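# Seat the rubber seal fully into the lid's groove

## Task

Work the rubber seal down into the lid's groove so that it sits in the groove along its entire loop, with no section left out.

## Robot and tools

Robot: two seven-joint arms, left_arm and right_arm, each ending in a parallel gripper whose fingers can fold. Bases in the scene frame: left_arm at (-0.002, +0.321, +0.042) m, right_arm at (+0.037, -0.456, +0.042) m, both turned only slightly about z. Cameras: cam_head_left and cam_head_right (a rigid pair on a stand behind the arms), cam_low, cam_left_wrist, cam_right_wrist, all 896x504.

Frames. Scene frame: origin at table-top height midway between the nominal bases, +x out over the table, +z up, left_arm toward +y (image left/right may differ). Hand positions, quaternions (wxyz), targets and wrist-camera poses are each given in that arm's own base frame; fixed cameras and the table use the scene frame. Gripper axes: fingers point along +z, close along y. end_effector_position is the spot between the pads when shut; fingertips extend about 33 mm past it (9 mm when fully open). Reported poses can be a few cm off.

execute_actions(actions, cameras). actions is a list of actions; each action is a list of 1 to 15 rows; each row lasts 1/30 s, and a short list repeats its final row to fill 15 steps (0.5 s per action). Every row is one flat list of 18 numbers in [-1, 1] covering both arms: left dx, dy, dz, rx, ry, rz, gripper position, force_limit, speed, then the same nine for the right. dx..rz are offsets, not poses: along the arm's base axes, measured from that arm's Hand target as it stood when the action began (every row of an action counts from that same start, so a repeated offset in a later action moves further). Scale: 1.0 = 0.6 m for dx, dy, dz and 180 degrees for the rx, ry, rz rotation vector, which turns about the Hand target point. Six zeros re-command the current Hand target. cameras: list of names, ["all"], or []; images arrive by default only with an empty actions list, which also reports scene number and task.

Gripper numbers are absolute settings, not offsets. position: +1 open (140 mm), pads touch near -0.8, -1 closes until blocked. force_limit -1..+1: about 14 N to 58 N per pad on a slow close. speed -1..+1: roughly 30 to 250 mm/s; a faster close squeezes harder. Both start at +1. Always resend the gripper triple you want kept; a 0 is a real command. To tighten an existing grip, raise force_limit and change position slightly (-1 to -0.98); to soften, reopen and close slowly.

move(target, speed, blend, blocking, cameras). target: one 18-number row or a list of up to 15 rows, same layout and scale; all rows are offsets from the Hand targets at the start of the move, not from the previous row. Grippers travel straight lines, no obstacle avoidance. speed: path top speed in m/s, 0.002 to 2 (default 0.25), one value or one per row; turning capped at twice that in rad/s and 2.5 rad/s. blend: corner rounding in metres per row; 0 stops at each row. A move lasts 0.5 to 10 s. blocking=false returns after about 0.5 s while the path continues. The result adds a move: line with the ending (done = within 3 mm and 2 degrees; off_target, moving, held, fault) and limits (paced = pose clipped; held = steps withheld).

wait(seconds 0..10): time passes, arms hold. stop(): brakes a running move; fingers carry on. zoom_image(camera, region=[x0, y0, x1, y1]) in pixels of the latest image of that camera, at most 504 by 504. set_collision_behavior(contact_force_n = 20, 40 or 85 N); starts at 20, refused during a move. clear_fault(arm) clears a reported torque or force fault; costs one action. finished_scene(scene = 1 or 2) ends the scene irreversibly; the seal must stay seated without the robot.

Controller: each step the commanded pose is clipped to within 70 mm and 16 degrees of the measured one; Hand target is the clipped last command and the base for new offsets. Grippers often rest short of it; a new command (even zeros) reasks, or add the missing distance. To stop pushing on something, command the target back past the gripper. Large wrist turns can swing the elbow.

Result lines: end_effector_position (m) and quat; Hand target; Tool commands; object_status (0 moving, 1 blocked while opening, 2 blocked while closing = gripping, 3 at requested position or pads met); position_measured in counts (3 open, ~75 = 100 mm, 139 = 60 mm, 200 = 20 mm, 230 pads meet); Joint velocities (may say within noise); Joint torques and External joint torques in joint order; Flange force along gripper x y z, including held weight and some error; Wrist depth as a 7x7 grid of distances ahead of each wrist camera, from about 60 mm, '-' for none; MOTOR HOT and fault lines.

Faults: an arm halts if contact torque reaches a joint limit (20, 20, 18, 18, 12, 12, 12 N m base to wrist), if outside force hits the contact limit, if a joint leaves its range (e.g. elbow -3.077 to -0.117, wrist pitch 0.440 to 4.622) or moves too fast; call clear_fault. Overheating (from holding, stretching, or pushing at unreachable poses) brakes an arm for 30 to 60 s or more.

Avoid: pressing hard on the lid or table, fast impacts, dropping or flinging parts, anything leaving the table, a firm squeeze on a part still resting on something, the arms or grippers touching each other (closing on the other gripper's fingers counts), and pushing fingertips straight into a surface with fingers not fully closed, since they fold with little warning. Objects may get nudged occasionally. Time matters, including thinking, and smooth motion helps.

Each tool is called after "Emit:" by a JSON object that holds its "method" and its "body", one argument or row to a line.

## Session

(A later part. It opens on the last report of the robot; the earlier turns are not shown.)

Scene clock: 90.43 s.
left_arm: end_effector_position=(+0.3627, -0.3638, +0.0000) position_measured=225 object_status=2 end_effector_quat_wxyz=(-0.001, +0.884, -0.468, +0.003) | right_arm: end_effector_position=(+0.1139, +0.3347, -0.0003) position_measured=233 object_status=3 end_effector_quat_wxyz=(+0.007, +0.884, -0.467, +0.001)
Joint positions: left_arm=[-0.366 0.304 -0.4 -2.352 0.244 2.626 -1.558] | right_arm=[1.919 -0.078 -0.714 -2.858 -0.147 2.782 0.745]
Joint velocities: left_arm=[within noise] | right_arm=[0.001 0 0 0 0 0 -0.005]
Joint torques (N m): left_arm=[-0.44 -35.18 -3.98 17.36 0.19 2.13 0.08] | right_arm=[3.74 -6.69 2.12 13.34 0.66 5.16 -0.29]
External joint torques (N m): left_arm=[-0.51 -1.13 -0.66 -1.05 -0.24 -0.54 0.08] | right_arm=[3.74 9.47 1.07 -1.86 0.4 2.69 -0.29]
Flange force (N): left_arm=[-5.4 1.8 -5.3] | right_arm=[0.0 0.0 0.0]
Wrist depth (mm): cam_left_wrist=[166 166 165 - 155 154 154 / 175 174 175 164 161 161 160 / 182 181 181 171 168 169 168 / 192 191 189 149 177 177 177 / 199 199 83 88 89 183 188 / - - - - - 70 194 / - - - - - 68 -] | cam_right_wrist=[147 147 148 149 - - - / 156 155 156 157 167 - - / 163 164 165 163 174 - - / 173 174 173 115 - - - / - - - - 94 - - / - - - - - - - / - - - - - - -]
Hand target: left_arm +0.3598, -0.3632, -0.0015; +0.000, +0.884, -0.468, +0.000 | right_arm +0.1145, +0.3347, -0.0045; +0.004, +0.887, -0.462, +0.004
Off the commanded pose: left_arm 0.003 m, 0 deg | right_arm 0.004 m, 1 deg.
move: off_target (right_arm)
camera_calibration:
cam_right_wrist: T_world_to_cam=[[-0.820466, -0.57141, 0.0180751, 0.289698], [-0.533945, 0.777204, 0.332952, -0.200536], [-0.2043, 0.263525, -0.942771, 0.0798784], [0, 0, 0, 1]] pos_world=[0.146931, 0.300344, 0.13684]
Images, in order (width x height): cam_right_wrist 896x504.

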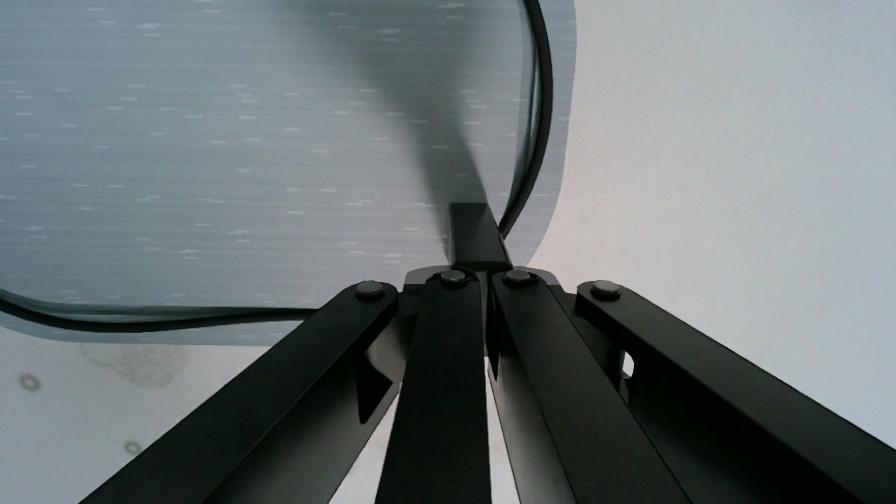

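Emit:
{"method": "move", "body": {
  "target": [
    [0,0,0,0,0,0,-1,-1,-1,0,0,0.04,0,0,0,-0.95,-1,0],
    [0,0,0,0,0,0,-1,-1,-1,-0.0247,-0.1013,0.04,0,0,0,-0.95,-1,0],
    [0,0,0,0,0,0,-1,-1,-1,-0.0247,-0.1013,0.0095,0,0,0,-0.95,-1,0],
    [0,0,0,0,0,0,-1,-1,-1,0.002,-0.0822,0.0095,0,0,0,-0.95,-1,0]
  ],
  "speed": [0.06,0.06,0.06,0.03],
  "blend": [0.005,0.005,0,0],
  "cameras": ["cam_right_wrist"]
}}

Emit:
{"method": "zoom_image", "body": {
  "camera": "cam_right_wrist",
  "region": [350, 50, 650, 270]
}}

Scene clock: 94.60 s.
left_arm: end_effector_position=(+0.3627, -0.3638, +0.0000) position_measured=225 object_status=2 end_effector_quat_wxyz=(-0.001, +0.884, -0.468, +0.003) | right_arm: end_effector_position=(+0.1152, +0.2841, +0.0010) position_measured=233 object_status=3 end_effector_quat_wxyz=(+0.005, +0.886, -0.464, +0.005)
Joint positions: left_arm=[-0.366 0.304 -0.4 -2.352 0.244 2.626 -1.558] | right_arm=[1.844 -0.238 -0.803 -2.985 -0.507 2.764 0.928]
Joint velocities: left_arm=[within noise] | right_arm=[0 -0.001 -0.001 -0.001 0 0 -0.006]
Joint torques (N m): left_arm=[-0.45 -35.18 -4.02 17.35 0.18 2.11 0.06] | right_arm=[1.36 -10.5 2.65 14.78 0.41 2.66 -0.25]
External joint torques (N m): left_arm=[-0.63 -1.19 -0.79 -1.05 -0.25 -0.55 0.07] | right_arm=[1.36 0.37 -0.24 0.65 0.14 0.2 -0.25]
Flange force (N): left_arm=[-5.4 2.0 -5.5] | right_arm=[-7.0 -7.2 8.6]
Wrist depth (mm): cam_left_wrist=[166 166 166 162 154 153 154 / 172 174 172 164 161 161 162 / - 182 181 171 169 169 168 / 195 191 193 150 177 178 176 / 199 202 82 88 89 89 187 / - - - - - 70 194 / - - - - - 68 -] | cam_right_wrist=[149 149 150 152 - - - / - 157 157 159 - - - / 166 166 166 166 - - - / 175 175 175 140 - - - / 185 184 - - 94 - - / 196 - - - - - - / - - - - - - -]
Hand target: left_arm +0.3598, -0.3632, -0.0015; +0.000, +0.884, -0.468, +0.000 | right_arm +0.1157, +0.2853, +0.0012; +0.004, +0.887, -0.462, +0.004
Off the commanded pose: left_arm 0.003 m, 0 deg | right_arm 0.001 m, 0 deg.
move: done
camera_calibration:
cam_right_wrist: T_world_to_cam=[[-0.817028, -0.576465, 0.0124069, 0.262889], [-0.541305, 0.774254, 0.327901, -0.159255], [-0.19863, 0.261189, -0.944631, 0.0946854], [0, 0, 0, 1]] pos_world=[0.14739, 0.250119, 0.138401]
Images, in order (width x height): cam_right_wrist 896x504.

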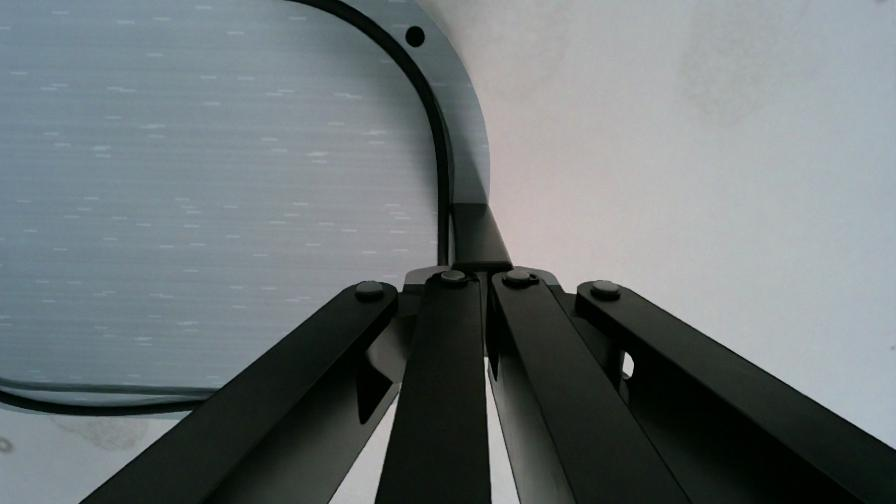

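Scaled by 1.680 from the camera's 896x504 image, which has a finer 1280x720 frame.

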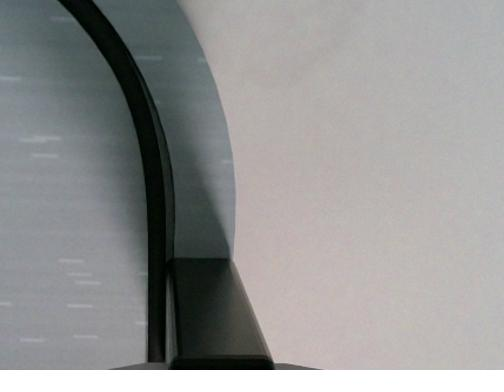

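Emit:
{"method": "move", "body": {
  "target": [
    [0,0,0,0,0,0,-1,-1,-1,-0.003,-0.002,0,0,0,0,-0.95,-1,0],
    [0,0,0,0,0,0,-1,-1,-1,-0.003,-0.002,0.03,0,0,0,-0.95,-1,0],
    [0,0,0,0,0,0,-1,-1,-1,0.0095,0.0067,0.03,0,0,0,-0.95,-1,0]
  ],
  "speed": 0.05,
  "blend": [0.0,0.003,0],
  "cameras": ["cam_right_wrist"]
}}

Emit:
{"method": "zoom_image", "body": {
  "camera": "cam_right_wrist",
  "region": [350, 50, 650, 270]
}}

Scene clock: 96.77 s.
left_arm: end_effector_position=(+0.3627, -0.3638, +0.0000) position_measured=225 object_status=2 end_effector_quat_wxyz=(-0.001, +0.884, -0.468, +0.003) | right_arm: end_effector_position=(+0.1212, +0.2899, +0.0195) position_measured=233 object_status=3 end_effector_quat_wxyz=(+0.003, +0.886, -0.464, +0.004)
Joint positions: left_arm=[-0.366 0.304 -0.4 -2.352 0.244 2.626 -1.558] | right_arm=[1.808 -0.315 -0.776 -2.966 -0.525 2.677 0.929]
Joint velocities: left_arm=[within noise] | right_arm=[0.001 0 0.001 -0.002 0.002 -0.004 -0.005]
Joint torques (N m): left_arm=[-0.38 -35.18 -4 17.35 0.19 2.12 0.08] | right_arm=[1.27 -9.7 3.74 16.04 0.54 2.16 -0.29]
External joint torques (N m): left_arm=[-0.53 -1.22 -0.75 -0.99 -0.24 -0.53 0.08] | right_arm=[1.2 0.32 -0.06 0.66 0.2 -0.31 -0.29]
Flange force (N): left_arm=[-5.4 1.8 -5.5] | right_arm=[-5.8 -5.8 3.0]
Wrist depth (mm): cam_left_wrist=[166 165 166 164 154 154 155 / 176 174 173 167 161 160 161 / 180 182 181 170 169 169 168 / - 191 190 135 177 177 177 / 202 201 93 88 89 183 187 / 213 - - - - 70 194 / - - - - - 68 -] | cam_right_wrist=[165 165 165 167 - - - / 172 174 175 176 - - - / 183 184 185 185 - - 196 / - 198 195 141 - - - / 205 207 - - 94 - - / - - - - - - - / - - - - - - -]
Hand target: left_arm +0.3598, -0.3632, -0.0015; +0.000, +0.884, -0.468, +0.000 | right_arm +0.1214, +0.2894, +0.0192; +0.004, +0.887, -0.462, +0.004
Off the commanded pose: left_arm 0.003 m, 0 deg | right_arm 0.001 m, 0 deg.
move: done
camera_calibration:
cam_right_wrist: T_world_to_cam=[[-0.816581, -0.577165, 0.00876946, 0.271142], [-0.542084, 0.771991, 0.331927, -0.166005], [-0.198346, 0.266291, -0.943264, 0.110238], [0, 0, 0, 1]] pos_world=[0.153287, 0.255293, 0.156707]
Images, in order (width x height): cam_right_wrist 896x504.

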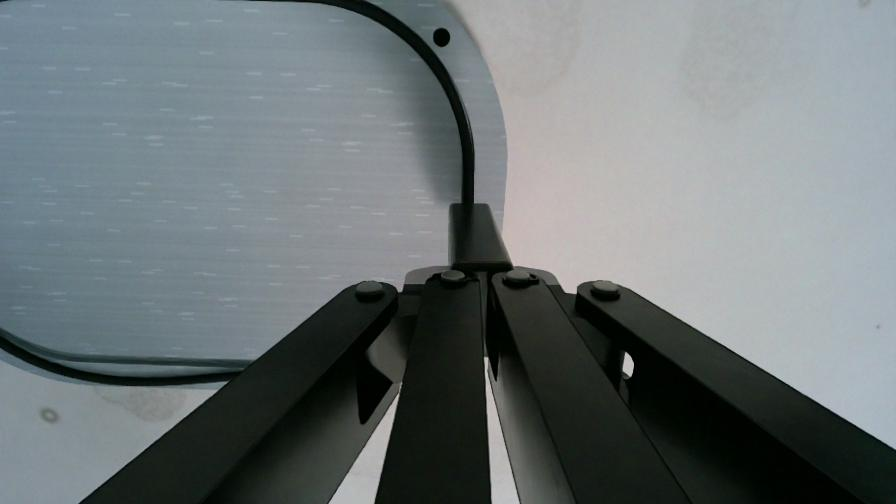

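Scaled by 1.680 from the camera's 896x504 image, which has a finer 1280x720 frame.

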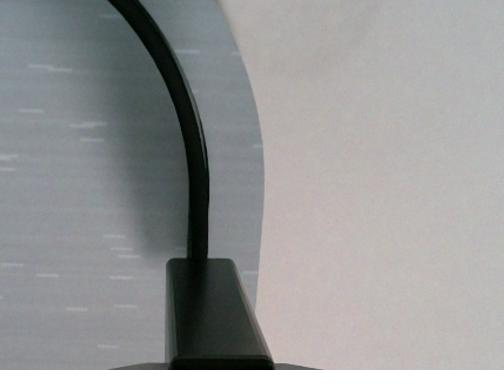

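Emit:
{"method": "move", "body": {
  "target": [
    [0,0,0,0,0,0,-1,-1,-1,0,0,-0.0395,0,0,0,-0.95,-1,0],
    [0,0,0,0,0,0,-1,-1,-1,0,0,-0.015,0,0,0,-0.95,-1,0],
    [0,0,0,0,0,0,-1,-1,-1,-0.009,0.0233,-0.015,0,0,0,-0.95,-1,0],
    [0,0,0,0,0,0,-1,-1,-1,-0.009,0.0233,-0.0395,0,0,0,-0.95,-1,0],
    [0,0,0,0,0,0,-1,-1,-1,-0.009,0.0233,-0.015,0,0,0,-0.95,-1,0],
    [0,0,0,0,0,0,-1,-1,-1,-0.0142,0.0493,-0.015,0,0,0,-0.95,-1,0],
    [0,0,0,0,0,0,-1,-1,-1,-0.0142,0.0493,-0.0395,0,0,0,-0.95,-1,0],
    [0,0,0,0,0,0,-1,-1,-1,-0.0142,0.0493,0,0,0,0,-0.95,-1,0]
  ],
  "speed": 0.05,
  "blend": [0,0.003,0.003,0,0.003,0.003,0,0],
  "cameras": ["cam_right_wrist"]
}}

Emit:
{"method": "zoom_image", "body": {
  "camera": "cam_right_wrist",
  "region": [350, 0, 650, 270]
}}

Scene clock: 99.73 s.
left_arm: end_effector_position=(+0.3634, -0.3639, +0.0003) position_measured=225 object_status=2 end_effector_quat_wxyz=(+0.000, +0.884, -0.468, +0.003) | right_arm: end_effector_position=(+0.1172, +0.3010, +0.0010) position_measured=233 object_status=3 end_effector_quat_wxyz=(+0.008, +0.885, -0.466, +0.007)
Joint positions: left_arm=[-0.364 0.304 -0.4 -2.352 0.244 2.626 -1.558] | right_arm=[1.93 -0.189 -0.836 -2.935 -0.426 2.761 0.902]
Joint torques (N m): left_arm=[-0.78 -34.63 -4.14 16.94 0.17 2.07 0.07] | right_arm=[1.27 -11.07 2.8 14.4 0.32 2.81 0]
External joint torques (N m): left_arm=[-0.69 -0.48 -0.65 -1.55 -0.27 -0.62 0.07] | right_arm=[1.31 0.75 0.28 -0.2 0.03 0.35 0]
External joint torques when the fault began: right_arm=[3.83 10.26 0.04 -4.07 0.33 2.47 -0.18]
Flange force (N): left_arm=[-5.4 2.1 -3.8] | right_arm=[0.0 0.0 0.0]
Flange force when the fault began (N): right_arm=[0.0 0.0 0.0]
Wrist depth (mm): cam_left_wrist=[166 166 166 163 156 156 155 / 177 175 174 176 161 161 161 / 183 182 180 169 169 169 168 / 189 191 190 135 177 177 179 / 202 201 93 88 89 184 187 / 213 - - - - 70 194 / - - - - - 68 -] | cam_right_wrist=[- - 149 151 - 161 - / 157 157 162 158 168 - - / - 165 165 166 - - 181 / 174 176 178 141 - - - / 184 183 - - 94 - - / - - - - - - - / - - - - - - -]
Hand target: left_arm +0.3598, -0.3632, -0.0015; +0.000, +0.884, -0.468, +0.000 | right_arm +0.1172, +0.3010, +0.0010; +0.008, +0.885, -0.466, +0.007 (not the last commanded pose)
Tool commands: left_gripper/position=-1.0 left_gripper/force_limit=-1.0 left_gripper/speed=-1.0 right_gripper/position=-0.952941 right_gripper/force_limit=-1.0 right_gripper/speed=+0.003922
Off the commanded pose: left_arm 0.004 m, 0 deg | right_arm 0.026 m, 1 deg.
FORCE FAULT: contact force on the right arm reached its limit, and that arm stopped. The contact can be on any part of that arm, not only on its tool. That arm's remaining commands of this call were not run. That arm is still stopped at the end of this call. While its stop runs, that arm takes no new command, but execute_actions still moves its gripper.
CLEAR FAULT: the right arm stays stopped (Reflex) until you call clear_fault(arm="right_arm").
move: fault (right_arm), off_target (left_arm); path passed 4 of 8 targets
camera_calibration:
cam_right_wrist: T_world_to_cam=[[-0.819331, -0.573148, 0.0140839, 0.27356], [-0.53913, 0.778593, 0.321142, -0.172825], [-0.195028, 0.255529, -0.946926, 0.0919063], [0, 0, 0, 1]] pos_world=[0.148885, 0.267866, 0.138677]
Images, in order (width x height): cam_right_wrist 896x504.

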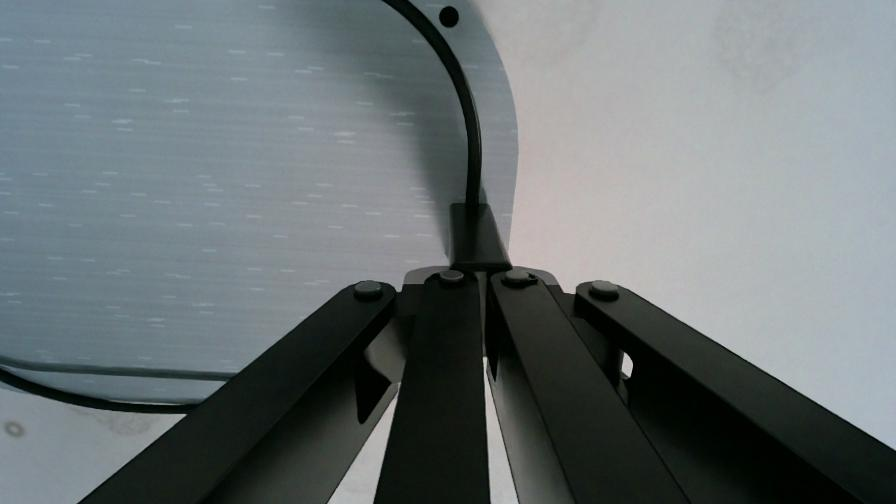

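Scaled by 1.680 from the camera's 896x504 image, which has a finer 1280x720 frame.

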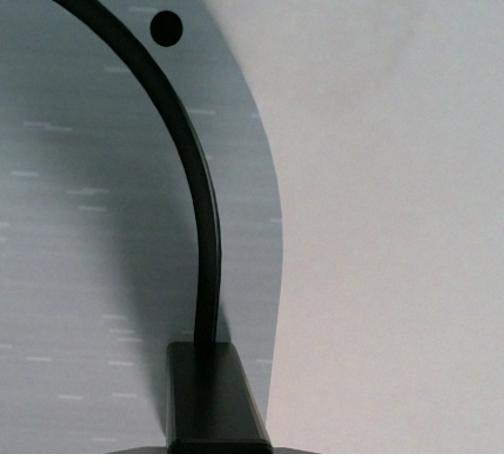

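Emit:
{"method": "clear_fault", "body": {
  "arm": "right_arm"
}}

Emit:
{"method": "move", "body": {
  "target": [
    [0,0,0,0,0,0,-1,-1,-1,0,0,0.015,-0.002,-0.002,-0.002,-0.95,-1,0],
    [0,0,0,0,0,0,-1,-1,-1,-0.0072,0.03,0.015,-0.002,-0.002,-0.002,-0.95,-1,0],
    [0,0,0,0,0,0,-1,-1,-1,-0.0072,0.03,-0.0025,-0.002,-0.002,-0.002,-0.95,-1,0],
    [0,0,0,0,0,0,-1,-1,-1,-0.0072,0.03,0.02,-0.002,-0.002,-0.002,-0.95,-1,0],
    [0,0,0,0,0,0,-1,-1,-1,0.0265,-0.0465,0.02,-0.002,-0.002,-0.002,-0.95,-1,0]
  ],
  "speed": [0.04,0.04,0.02,0.04,0.06],
  "blend": [0.003,0.003,0,0.003,0],
  "cameras": ["cam_right_wrist"]
}}

Emit:
{"method": "zoom_image", "body": {
  "camera": "cam_right_wrist",
  "region": [300, 0, 600, 270]
}}

Scene clock: 100.13 s.
left_arm: end_effector_position=(+0.3634, -0.3639, +0.0003) position_measured=225 object_status=2 end_effector_quat_wxyz=(+0.000, +0.884, -0.468, +0.003) | right_arm: end_effector_position=(+0.1172, +0.3010, +0.0010) position_measured=233 object_status=3 end_effector_quat_wxyz=(+0.008, +0.885, -0.466, +0.007)
Joint positions: left_arm=[-0.364 0.304 -0.4 -2.352 0.244 2.626 -1.558] | right_arm=[1.93 -0.189 -0.836 -2.935 -0.426 2.761 0.902]
Joint torques (N m): left_arm=[-0.77 -34.66 -4.07 16.94 0.16 2.06 0.06] | right_arm=[1.24 -11.18 2.84 14.31 0.29 2.81 0.01]
External joint torques (N m): left_arm=[-0.81 -0.64 -0.71 -1.46 -0.27 -0.61 0.06] | right_arm=[1.21 0.61 0.25 -0.18 0.01 0.36 0.01]
Flange force (N): left_arm=[-5.3 2.3 -4.1] | right_arm=[0.0 0.0 0.0]
Wrist depth (mm): cam_left_wrist=[- 166 166 164 155 156 156 / 177 173 171 175 161 161 161 / 183 182 - 169 169 169 169 / 191 190 - 135 178 177 177 / - 202 82 88 89 184 188 / 213 - - - - 70 194 / - - - - - 68 -] | cam_right_wrist=[149 149 150 152 - - - / 157 157 157 158 - - - / 165 165 167 166 - - - / 173 175 175 171 - - - / - 183 - - 94 - - / - - - - - - - / - - - - - - -]
Hand target: left_arm +0.3598, -0.3632, -0.0015; +0.000, +0.884, -0.468, +0.000 | right_arm +0.1172, +0.3010, +0.0010; +0.008, +0.885, -0.466, +0.007 (not the last commanded pose)
Tool commands: left_gripper/position=-1.0 left_gripper/force_limit=-1.0 left_gripper/speed=-1.0 right_gripper/position=-0.952941 right_gripper/force_limit=-1.0 right_gripper/speed=+0.003922
Off the commanded pose: left_arm 0.004 m, 0 deg | right_arm 0.026 m, 1 deg.
FORCE FAULT, CONTINUED: the right arm's stop, for the force fault that an earlier result reported, is over. The call counts as one of the actions that you can send in this scene. That arm's target is now where it stood when the stop ended, not its last command. That arm accepts commands again.
CLEAR FAULT: your call cleared the right arm's force fault. If the contact force or a joint's load stays at its limit, that arm stops again.

Scene clock: 103.30 s.
left_arm: end_effector_position=(+0.3634, -0.3639, +0.0003) position_measured=225 object_status=2 end_effector_quat_wxyz=(+0.000, +0.884, -0.468, +0.003) | right_arm: end_effector_position=(+0.1335, +0.2744, +0.0132) position_measured=233 object_status=3 end_effector_quat_wxyz=(+0.008, +0.883, -0.469, +0.011)
Joint positions: left_arm=[-0.364 0.304 -0.4 -2.352 0.244 2.627 -1.558] | right_arm=[1.766 -0.308 -0.79 -2.98 -0.565 2.681 0.923]
Joint torques (N m): left_arm=[-0.7 -34.65 -3.96 16.95 0.19 2.05 0.07] | right_arm=[-0.18 -10.96 4.31 14.77 0.12 2.22 0.1]
External joint torques (N m): left_arm=[-0.68 -0.56 -0.55 -1.49 -0.25 -0.63 0.07] | right_arm=[-0.17 -1.21 0.69 -0.13 -0.22 -0.2 0.1]
Flange force (N): left_arm=[-5.3 2.0 -3.8] | right_arm=[3.6 6.2 -9.5]
Wrist depth (mm): cam_left_wrist=[166 166 164 164 155 155 156 / - - 173 172 161 161 161 / 181 182 182 171 169 169 169 / 191 190 191 150 177 177 177 / 202 - 82 88 89 89 189 / 212 - - - - 70 194 / - - - - - 68 -] | cam_right_wrist=[161 161 162 - - - - / 167 169 - 169 - - - / 177 178 178 180 190 - - / 188 188 189 141 - - - / 198 199 - - 94 - - / 208 - - - - - - / - - - - - - -]
Hand target: left_arm +0.3598, -0.3632, -0.0015; +0.000, +0.884, -0.468, +0.000 | right_arm +0.1331, +0.2731, +0.0130; +0.009, +0.883, -0.469, +0.012
Off the commanded pose: left_arm 0.004 m, 0 deg | right_arm 0.001 m, 0 deg.
move: off_target (left_arm)
camera_calibration:
cam_right_wrist: T_world_to_cam=[[-0.823004, -0.567916, 0.0116403, 0.270487], [-0.536059, 0.783291, 0.314793, -0.148912], [-0.187894, 0.252836, -0.949089, 0.113282], [0, 0, 0, 1]] pos_world=[0.164071, 0.241613, 0.151243]
Images, in order (width x height): cam_right_wrist 896x504.

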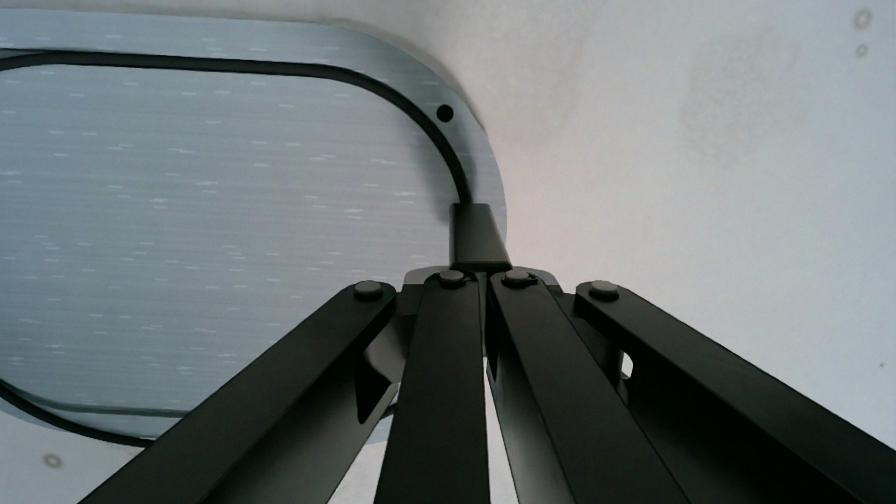

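Scaled by 1.680 from the camera's 896x504 image, which has a finer 1280x720 frame.

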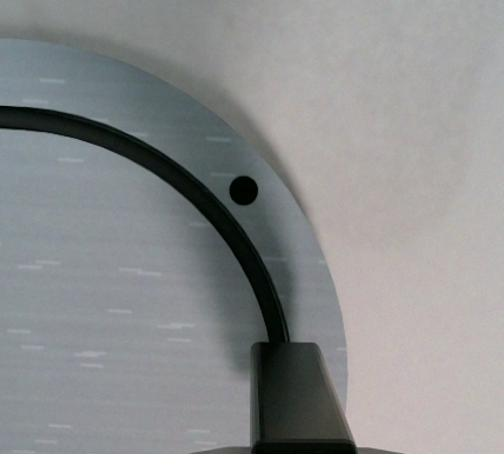

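Emit:
{"method": "move", "body": {
  "target": [
    [0,0,0,0,0,0,-1,-1,-1,0,0,-0.0233,0,0,0,-0.95,-1,0],
    [0,0,0,0,0,0,-1,-1,-1,0,0,-0.005,0,0,0,-0.95,-1,0],
    [0,0,0,0,0,0,-1,-1,-1,0.0217,-0.0228,-0.005,0,0,0,-0.95,-1,0],
    [0,0,0,0,0,0,-1,-1,-1,0.0217,-0.0228,-0.0233,0,0,0,-0.95,-1,0],
    [0,0,0,0,0,0,-1,-1,-1,0.0217,-0.0228,-0.005,0,0,0,-0.95,-1,0],
    [0,0,0,0,0,0,-1,-1,-1,0.0497,-0.0402,-0.005,0,0,0,-0.95,-1,0],
    [0,0,0,0,0,0,-1,-1,-1,0.0497,-0.0402,-0.0233,0,0,0,-0.95,-1,0],
    [0,0,0,0,0,0,-1,-1,-1,0.0497,-0.0402,0.005,0,0,0,-0.95,-1,0]
  ],
  "speed": [0.02,0.04,0.04,0.02,0.04,0.04,0.02,0.04],
  "blend": [0,0.003,0.003,0,0.003,0.003,0,0],
  "cameras": ["cam_right_wrist"]
}}

Emit:
{"method": "zoom_image", "body": {
  "camera": "cam_right_wrist",
  "region": [200, 0, 600, 270]
}}

Scene clock: 109.33 s.
left_arm: end_effector_position=(+0.3634, -0.3639, +0.0003) position_measured=225 object_status=2 end_effector_quat_wxyz=(+0.000, +0.884, -0.468, +0.003) | right_arm: end_effector_position=(+0.1631, +0.2498, +0.0160) position_measured=233 object_status=3 end_effector_quat_wxyz=(+0.008, +0.884, -0.468, +0.011)
Joint positions: left_arm=[-0.364 0.304 -0.4 -2.352 0.244 2.627 -1.558] | right_arm=[1.67 -0.363 -0.847 -2.994 -0.656 2.645 0.858]
Joint velocities: left_arm=[within noise] | right_arm=[-0.002 0 0.001 0 0.001 -0.005 0]
Joint torques (N m): left_arm=[-0.74 -34.66 -4.04 16.96 0.15 2.05 0.07] | right_arm=[0.31 -9.16 4.78 14.92 0.39 2.17 0.16]
External joint torques (N m): left_arm=[-0.74 -0.59 -0.64 -1.45 -0.28 -0.63 0.07] | right_arm=[0.29 -1 0.37 -0.06 0.02 -0.3 0.16]
Flange force (N): left_arm=[-5.2 2.1 -4.0] | right_arm=[0.6 3.7 -7.4]
Wrist depth (mm): cam_left_wrist=[167 166 165 164 156 155 155 / 175 175 174 165 162 161 161 / 181 182 181 170 168 169 168 / 188 191 192 136 178 177 177 / 202 199 82 88 89 183 188 / - - - - - 70 194 / - - - - - 68 -] | cam_right_wrist=[- 173 - - - - - / - 175 174 - - 182 - / - 183 181 181 - 199 - / 193 191 191 188 - 205 - / 200 201 - - 94 - - / - - - - - - - / - - - - - - -]
Hand target: left_arm +0.3598, -0.3632, -0.0015; +0.000, +0.884, -0.468, +0.000 | right_arm +0.1629, +0.2490, +0.0160; +0.009, +0.883, -0.469, +0.012
Off the commanded pose: left_arm 0.004 m, 0 deg | right_arm 0.001 m, 0 deg.
move: off_target (left_arm)
camera_calibration:
cam_right_wrist: T_world_to_cam=[[-0.821758, -0.56972, 0.0115239, 0.281199], [-0.537961, 0.7823, 0.314015, -0.114052], [-0.187916, 0.251845, -0.949348, 0.127946], [0, 0, 0, 1]] pos_world=[0.193765, 0.217205, 0.154039]
Images, in order (width x height): cam_right_wrist 896x504.

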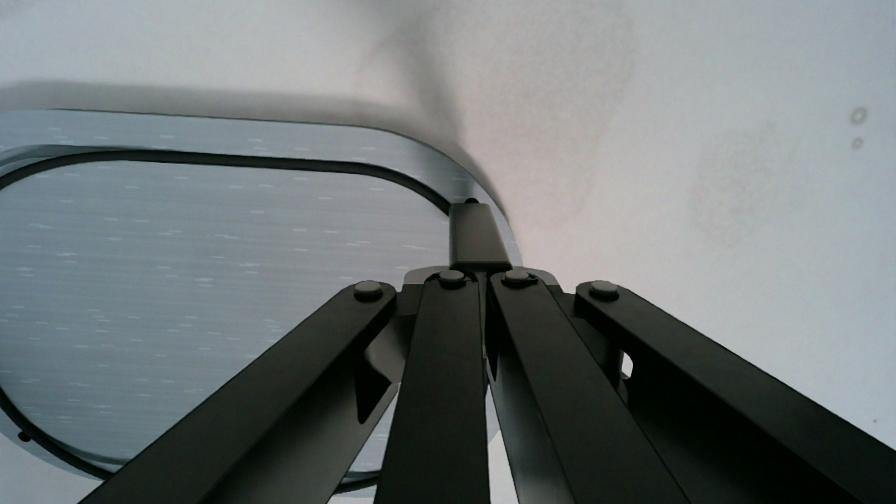

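Scaled by 1.260 from the camera's 896x504 image, which has a finer 1280x720 frame.

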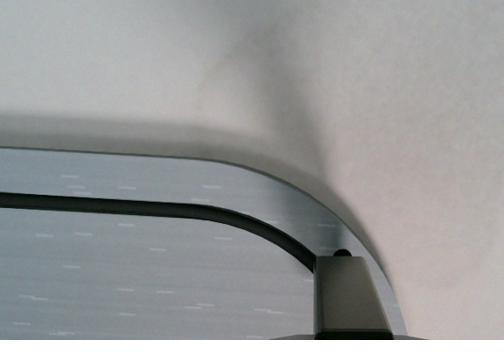

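Emit:
{"method": "move", "body": {
  "target": [
    [0,0,0.0117,0,0,0,-1,-1,-1,0,0,0.02,0,0,0,-0.95,-1,0],
    [0.0105,-0.009,0.0117,0,0,0,-1,-1,-1,0,0,0.02,0,0,0,-0.95,-1,0]
  ],
  "speed": 0.03,
  "cameras": ["cam_right_wrist","cam_left_wrist"]
}}

Emit:
{"method": "zoom_image", "body": {
  "camera": "cam_left_wrist",
  "region": [400, 0, 720, 270]
}}

Scene clock: 111.17 s.
left_arm: end_effector_position=(+0.3669, -0.3695, +0.0069) position_measured=225 object_status=2 end_effector_quat_wxyz=(+0.001, +0.885, -0.466, +0.001) | right_arm: end_effector_position=(+0.1625, +0.2490, +0.0275) position_measured=233 object_status=3 end_effector_quat_wxyz=(+0.009, +0.884, -0.467, +0.012)
Joint positions: left_arm=[-0.357 0.305 -0.413 -2.328 0.234 2.6 -1.555] | right_arm=[1.642 -0.424 -0.814 -2.994 -0.656 2.581 0.858]
Joint velocities: left_arm=[0 0.001 0 0.002 0 -0.004 0.001] | right_arm=[within noise]
Joint torques (N m): left_arm=[-0.19 -36.05 -2.96 19.5 0.72 2.32 0.16] | right_arm=[0.34 -8.48 5.42 15.81 0.42 2.15 0.1]
External joint torques (N m): left_arm=[-0.17 -1.76 0.59 0.75 0.26 -0.35 0.16] | right_arm=[0.32 -1.12 0.5 0.2 0.02 -0.29 0.1]
Flange force (N): left_arm=[-0.3 -0.3 -3.8] | right_arm=[0.6 3.6 -7.8]
Wrist depth (mm): cam_left_wrist=[172 172 172 - 162 159 162 / - 180 178 176 168 168 168 / 188 187 187 178 177 176 176 / 202 199 200 136 185 187 185 / 209 208 83 88 89 190 194 / 217 - - - - 70 203 / - - - - - 68 -] | cam_right_wrist=[- - - - - - 187 / 190 187 - - - - - / 194 192 195 194 - - - / 203 203 203 141 - - - / 215 215 - - 94 - - / 224 - - - - - - / - - - - - - -]
Hand target: left_arm +0.3661, -0.3686, +0.0055; +0.000, +0.884, -0.468, +0.000 | right_arm +0.1629, +0.2490, +0.0280; +0.009, +0.883, -0.469, +0.012
Off the commanded pose: left_arm 0.002 m, 0 deg | right_arm 0.001 m, 0 deg.
move: done
camera_calibration:
cam_left_wrist: T_world_to_cam=[[-0.819043, -0.573649, 0.00978453, 0.0973038], [-0.541033, 0.777926, 0.319553, 0.49276], [-0.190923, 0.256434, -0.947518, 0.309775], [0, 0, 0, 1]] pos_world=[0.405439, -0.40695, 0.135102]
cam_right_wrist: T_world_to_cam=[[-0.821071, -0.570686, 0.0126459, 0.280178], [-0.538834, 0.782176, 0.312824, -0.117234], [-0.188416, 0.250037, -0.949727, 0.139521], [0, 0, 0, 1]] pos_world=[0.193164, 0.216706, 0.165637]
Images, in order (width x height): cam_left_wrist 896x504, cam_right_wrist 896x504.

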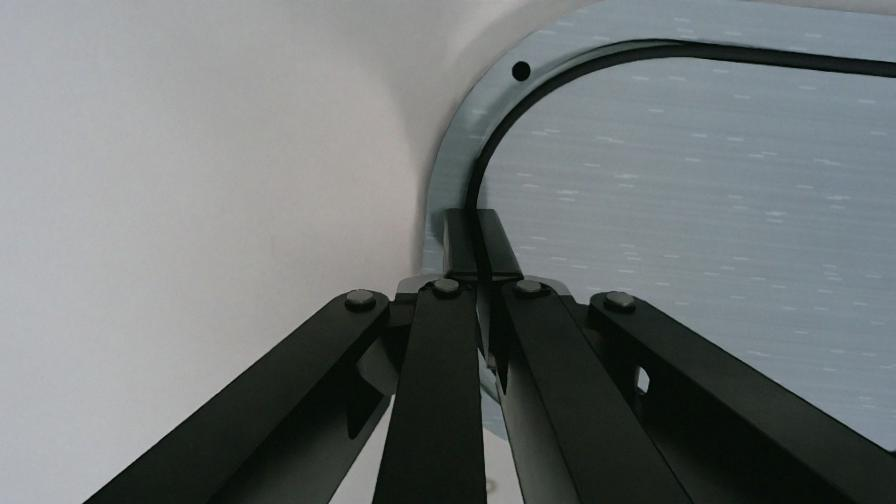

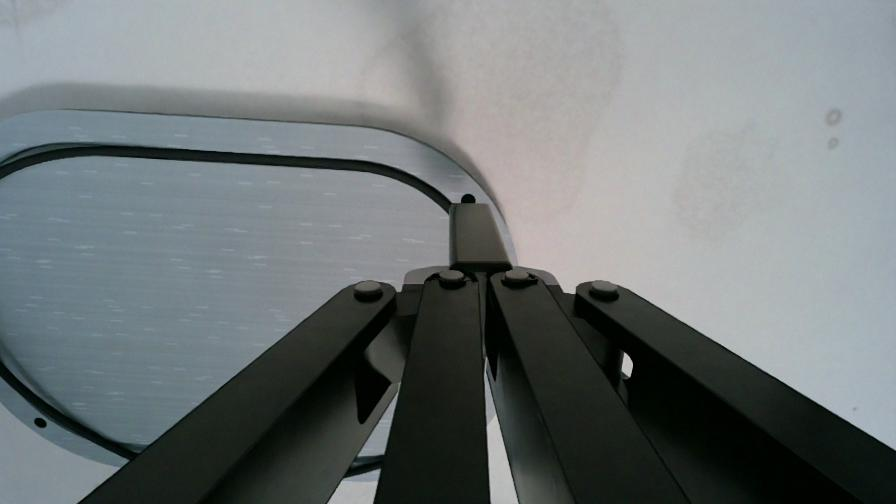

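Scaled by 1.575 from the camera's 896x504 image, which has a finer 1280x720 frame.

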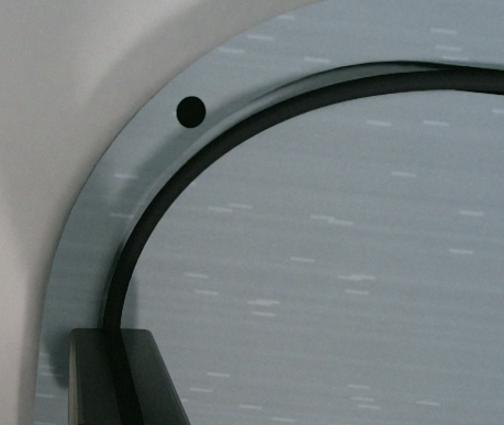

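Emit:
{"method": "move", "body": {
  "target": [
    [0.0037,-0.0055,0,0,0,0,-1,-1,-1,0,0,0,0,0,0,-0.95,-1,0],
    [0.0037,-0.0055,-0.0142,0,0,0,-1,-1,-1,0,0,0,0,0,0,-0.95,-1,0]
  ],
  "speed": 0.02,
  "cameras": ["cam_right_wrist","cam_left_wrist"]
}}

Emit:
{"method": "zoom_image", "body": {
  "camera": "cam_left_wrist",
  "region": [400, 0, 720, 270]
}}

Scene clock: 113.07 s.
left_arm: end_effector_position=(+0.3687, -0.3716, -0.0003) position_measured=225 object_status=2 end_effector_quat_wxyz=(-0.001, +0.883, -0.470, +0.000) | right_arm: end_effector_position=(+0.1625, +0.2490, +0.0275) position_measured=233 object_status=3 end_effector_quat_wxyz=(+0.009, +0.884, -0.467, +0.012)
Joint positions: left_arm=[-0.374 0.33 -0.396 -2.311 0.249 2.602 -1.56] | right_arm=[1.642 -0.424 -0.814 -2.994 -0.656 2.581 0.858]
Joint velocities: left_arm=[-0.004 0 0.002 0.001 0 0 -0.005] | right_arm=[within noise]
Joint torques (N m): left_arm=[-0.38 -34.53 -2.43 18.72 0.79 3.26 -0.18] | right_arm=[0.44 -8.4 5.41 15.75 0.42 2.15 0.13]
External joint torques (N m): left_arm=[-0.28 0.39 1.34 0.25 0.33 0.63 -0.18] | right_arm=[0.44 -1.14 0.52 0.21 0.02 -0.28 0.13]
Flange force (N): left_arm=[2.0 0.0 5.1] | right_arm=[0.2 3.5 -7.7]
Wrist depth (mm): cam_left_wrist=[165 165 165 163 155 153 154 / 173 172 172 - 160 160 160 / 180 181 181 170 169 170 168 / 195 190 190 135 177 177 176 / 201 202 93 88 89 182 186 / - - - - - 70 193 / - - - - - 68 -] | cam_right_wrist=[- - - 186 - - - / - 186 - - - - - / 193 192 193 193 - - - / - 202 203 140 - - - / 214 213 - - 94 - - / 224 - - - - - - / - - - - - - -]
Hand target: left_arm +0.3683, -0.3719, -0.0030; +0.000, +0.884, -0.468, +0.000 | right_arm +0.1629, +0.2490, +0.0280; +0.009, +0.883, -0.469, +0.012
Off the commanded pose: left_arm 0.003 m, 0 deg | right_arm 0.001 m, 0 deg.
move: done
camera_calibration:
cam_left_wrist: T_world_to_cam=[[-0.823828, -0.566783, 0.00809614, 0.101981], [-0.533961, 0.780756, 0.324507, 0.496079], [-0.190246, 0.263015, -0.945849, 0.306086], [0, 0, 0, 1]] pos_world=[0.407134, -0.410021, 0.127704]
cam_right_wrist: T_world_to_cam=[[-0.821061, -0.5707, 0.0127002, 0.28017], [-0.538848, 0.782196, 0.31275, -0.117223], [-0.18842, 0.249943, -0.949751, 0.139546], [0, 0, 0, 1]] pos_world=[0.193164, 0.216706, 0.165637]
Images, in order (width x height): cam_left_wrist 896x504, cam_right_wrist 896x504.

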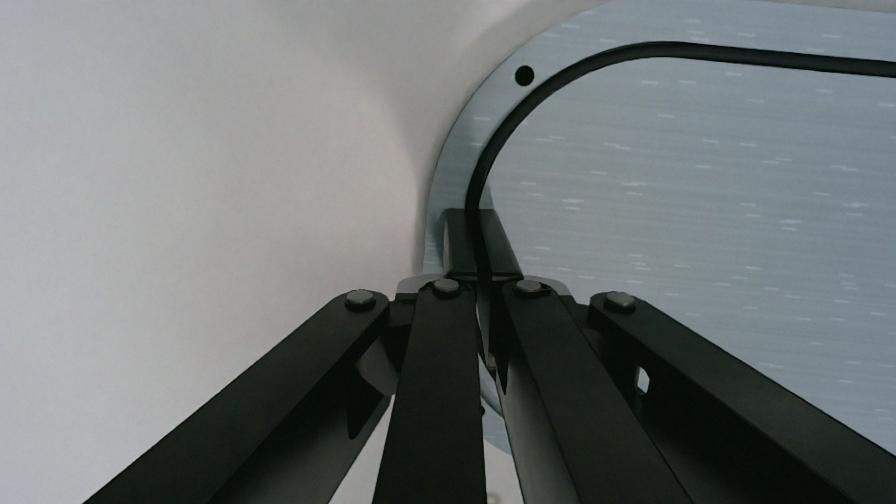

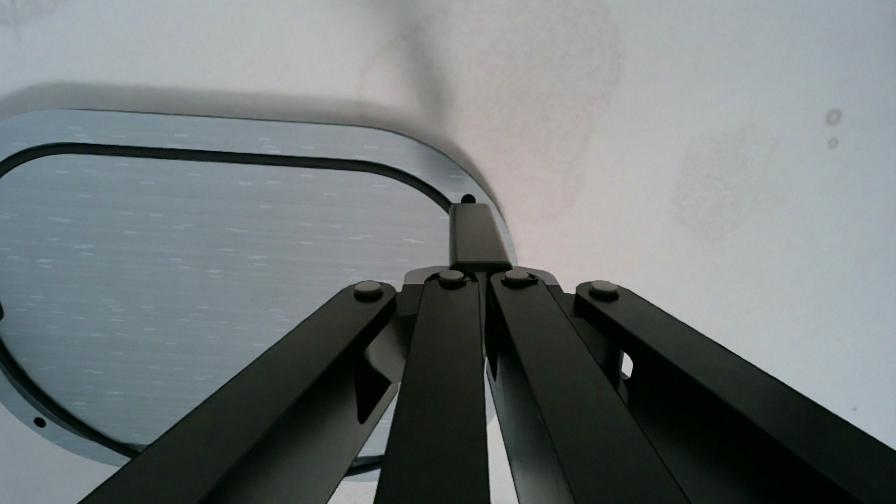

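Scaled by 1.575 from the camera's 896x504 image, which has a finer 1280x720 frame.

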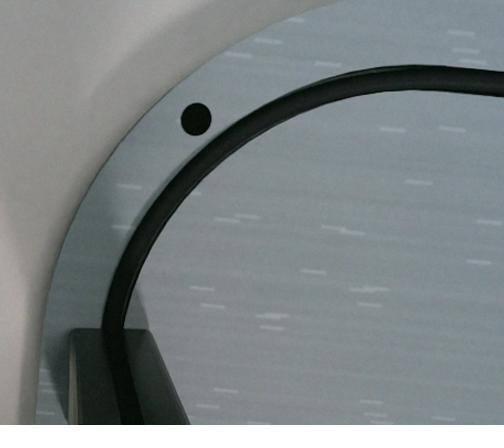

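Emit:
{"method": "move", "body": {
  "target": [
    [0,0,0,0,0,0,-1,-1,-1,0.0317,-0.0097,-0.025,0,0,0,-0.95,-1,0],
    [0,0,0,0,0,0,-1,-1,-1,0.0317,-0.0097,-0.0483,0,0,0,-0.95,-1,0],
    [0,0,0,0,0,0,-1,-1,-1,0.0317,-0.0097,-0.033,0,0,0,-0.95,-1,0],
    [0,0,0,0,0,0,-1,-1,-1,0.0647,-0.0108,-0.033,0,0,0,-0.95,-1,0],
    [0,0,0,0,0,0,-1,-1,-1,0.0647,-0.0108,-0.0483,0,0,0,-0.95,-1,0],
    [0,0,0,0,0,0,-1,-1,-1,0.0647,-0.0108,-0.033,0,0,0,-0.95,-1,0],
    [0,0,0,0,0,0,-1,-1,-1,0.0968,-0.0035,-0.033,0,0,0,-0.95,-1,0],
    [0,0,0,0,0,0,-1,-1,-1,0.0968,-0.0035,-0.0483,0,0,0,-0.95,-1,0]
  ],
  "speed": [0.05,0.025,0.04,0.04,0.025,0.04,0.04,0.025],
  "blend": [0.003,0,0.003,0.003,0,0.003,0.003,0],
  "cameras": ["cam_right_wrist","cam_left_wrist"]
}}

Scene clock: 116.77 s.
left_arm: end_effector_position=(+0.3706, -0.3707, -0.0002) position_measured=225 object_status=2 end_effector_quat_wxyz=(-0.001, +0.884, -0.468, +0.000) | right_arm: end_effector_position=(+0.2009, +0.2393, +0.0009) position_measured=233 object_status=3 end_effector_quat_wxyz=(+0.014, +0.881, -0.474, +0.013)
Joint positions: left_arm=[-0.376 0.33 -0.391 -2.31 0.25 2.604 -1.56] | right_arm=[1.738 -0.257 -1.012 -2.945 -0.638 2.712 0.753]
Joint torques (N m): left_arm=[-1.09 -34.95 -3.64 18.28 0.28 3.09 -0.08] | right_arm=[1.44 -7.47 4.13 13.26 0.33 2.69 -0.05]
External joint torques (N m): left_arm=[-1.12 0.1 -0.04 -0.32 -0.17 0.43 -0.07] | right_arm=[1.43 0.59 0.22 -0.72 0.02 0.27 -0.05]
External joint torques when the fault began: right_arm=[2.06 7.4 -1.5 -2.96 -0.15 2.84 -0.14]
Flange force (N): left_arm=[-0.6 1.9 1.8] | right_arm=[0.0 0.0 0.0]
Flange force when the fault began (N): right_arm=[0.0 0.0 0.0]
Wrist depth (mm): cam_left_wrist=[166 165 165 163 155 153 155 / 174 173 173 172 160 160 160 / 180 179 181 172 168 168 168 / - 190 190 150 177 177 177 / 206 200 83 88 89 183 185 / 210 - - - - 70 194 / - - - - - 68 -] | cam_right_wrist=[- - - - - - - / - - 168 - - - - / - - - 176 - - - / 172 174 176 140 186 - - / 183 182 - - 94 - - / 193 - - - - - - / - - - - - - -]
Hand target: left_arm +0.3683, -0.3719, -0.0030; +0.000, +0.884, -0.468, +0.000 | right_arm +0.2009, +0.2393, +0.0009; +0.014, +0.881, -0.474, +0.013 (not the last commanded pose)
Tool commands: left_gripper/position=-1.0 left_gripper/force_limit=-1.0 left_gripper/speed=-1.0 right_gripper/position=-0.952941 right_gripper/force_limit=-1.0 right_gripper/speed=+0.003922
Off the commanded pose: left_arm 0.004 m, 0 deg | right_arm 0.022 m, 1 deg.
FORCE FAULT: contact force on the right arm reached its limit, and that arm stopped. The contact can be on any part of that arm, not only on its tool. That arm's remaining commands of this call were not run. That arm is still stopped at the end of this call. While its stop runs, that arm takes no new command, but execute_actions still moves its gripper.
CLEAR FAULT: the right arm stays stopped (Reflex) until you call clear_fault(arm="right_arm").
move: fault (right_arm), off_target (left_arm); path passed 5 of 8 targets
camera_calibration:
cam_left_wrist: T_world_to_cam=[[-0.821759, -0.569797, 0.00658151, 0.102209], [-0.537465, 0.778863, 0.323269, 0.496971], [-0.189324, 0.262112, -0.946284, 0.305545], [0, 0, 0, 1]] pos_world=[0.408943, -0.408921, 0.127805]
cam_right_wrist: T_world_to_cam=[[-0.829586, -0.55805, 0.0191517, 0.305268], [-0.526473, 0.793152, 0.306163, -0.0856335], [-0.186045, 0.243906, -0.951786, 0.124878], [0, 0, 0, 1]] pos_world=[0.231395, 0.207817, 0.139228]
Images, in order (width x height): cam_left_wrist 896x504, cam_right_wrist 896x504.

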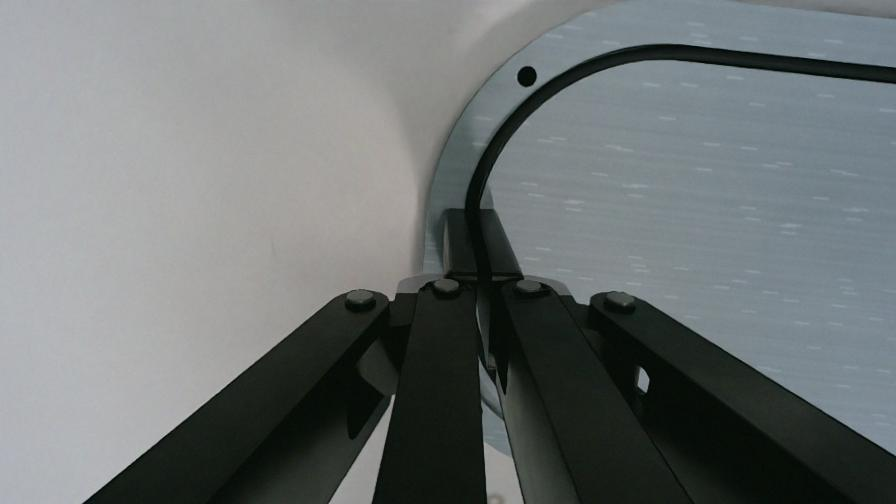

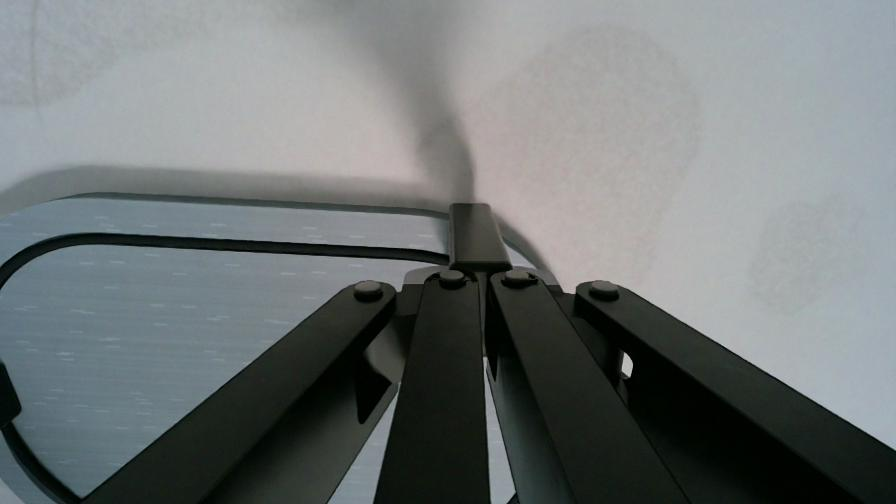

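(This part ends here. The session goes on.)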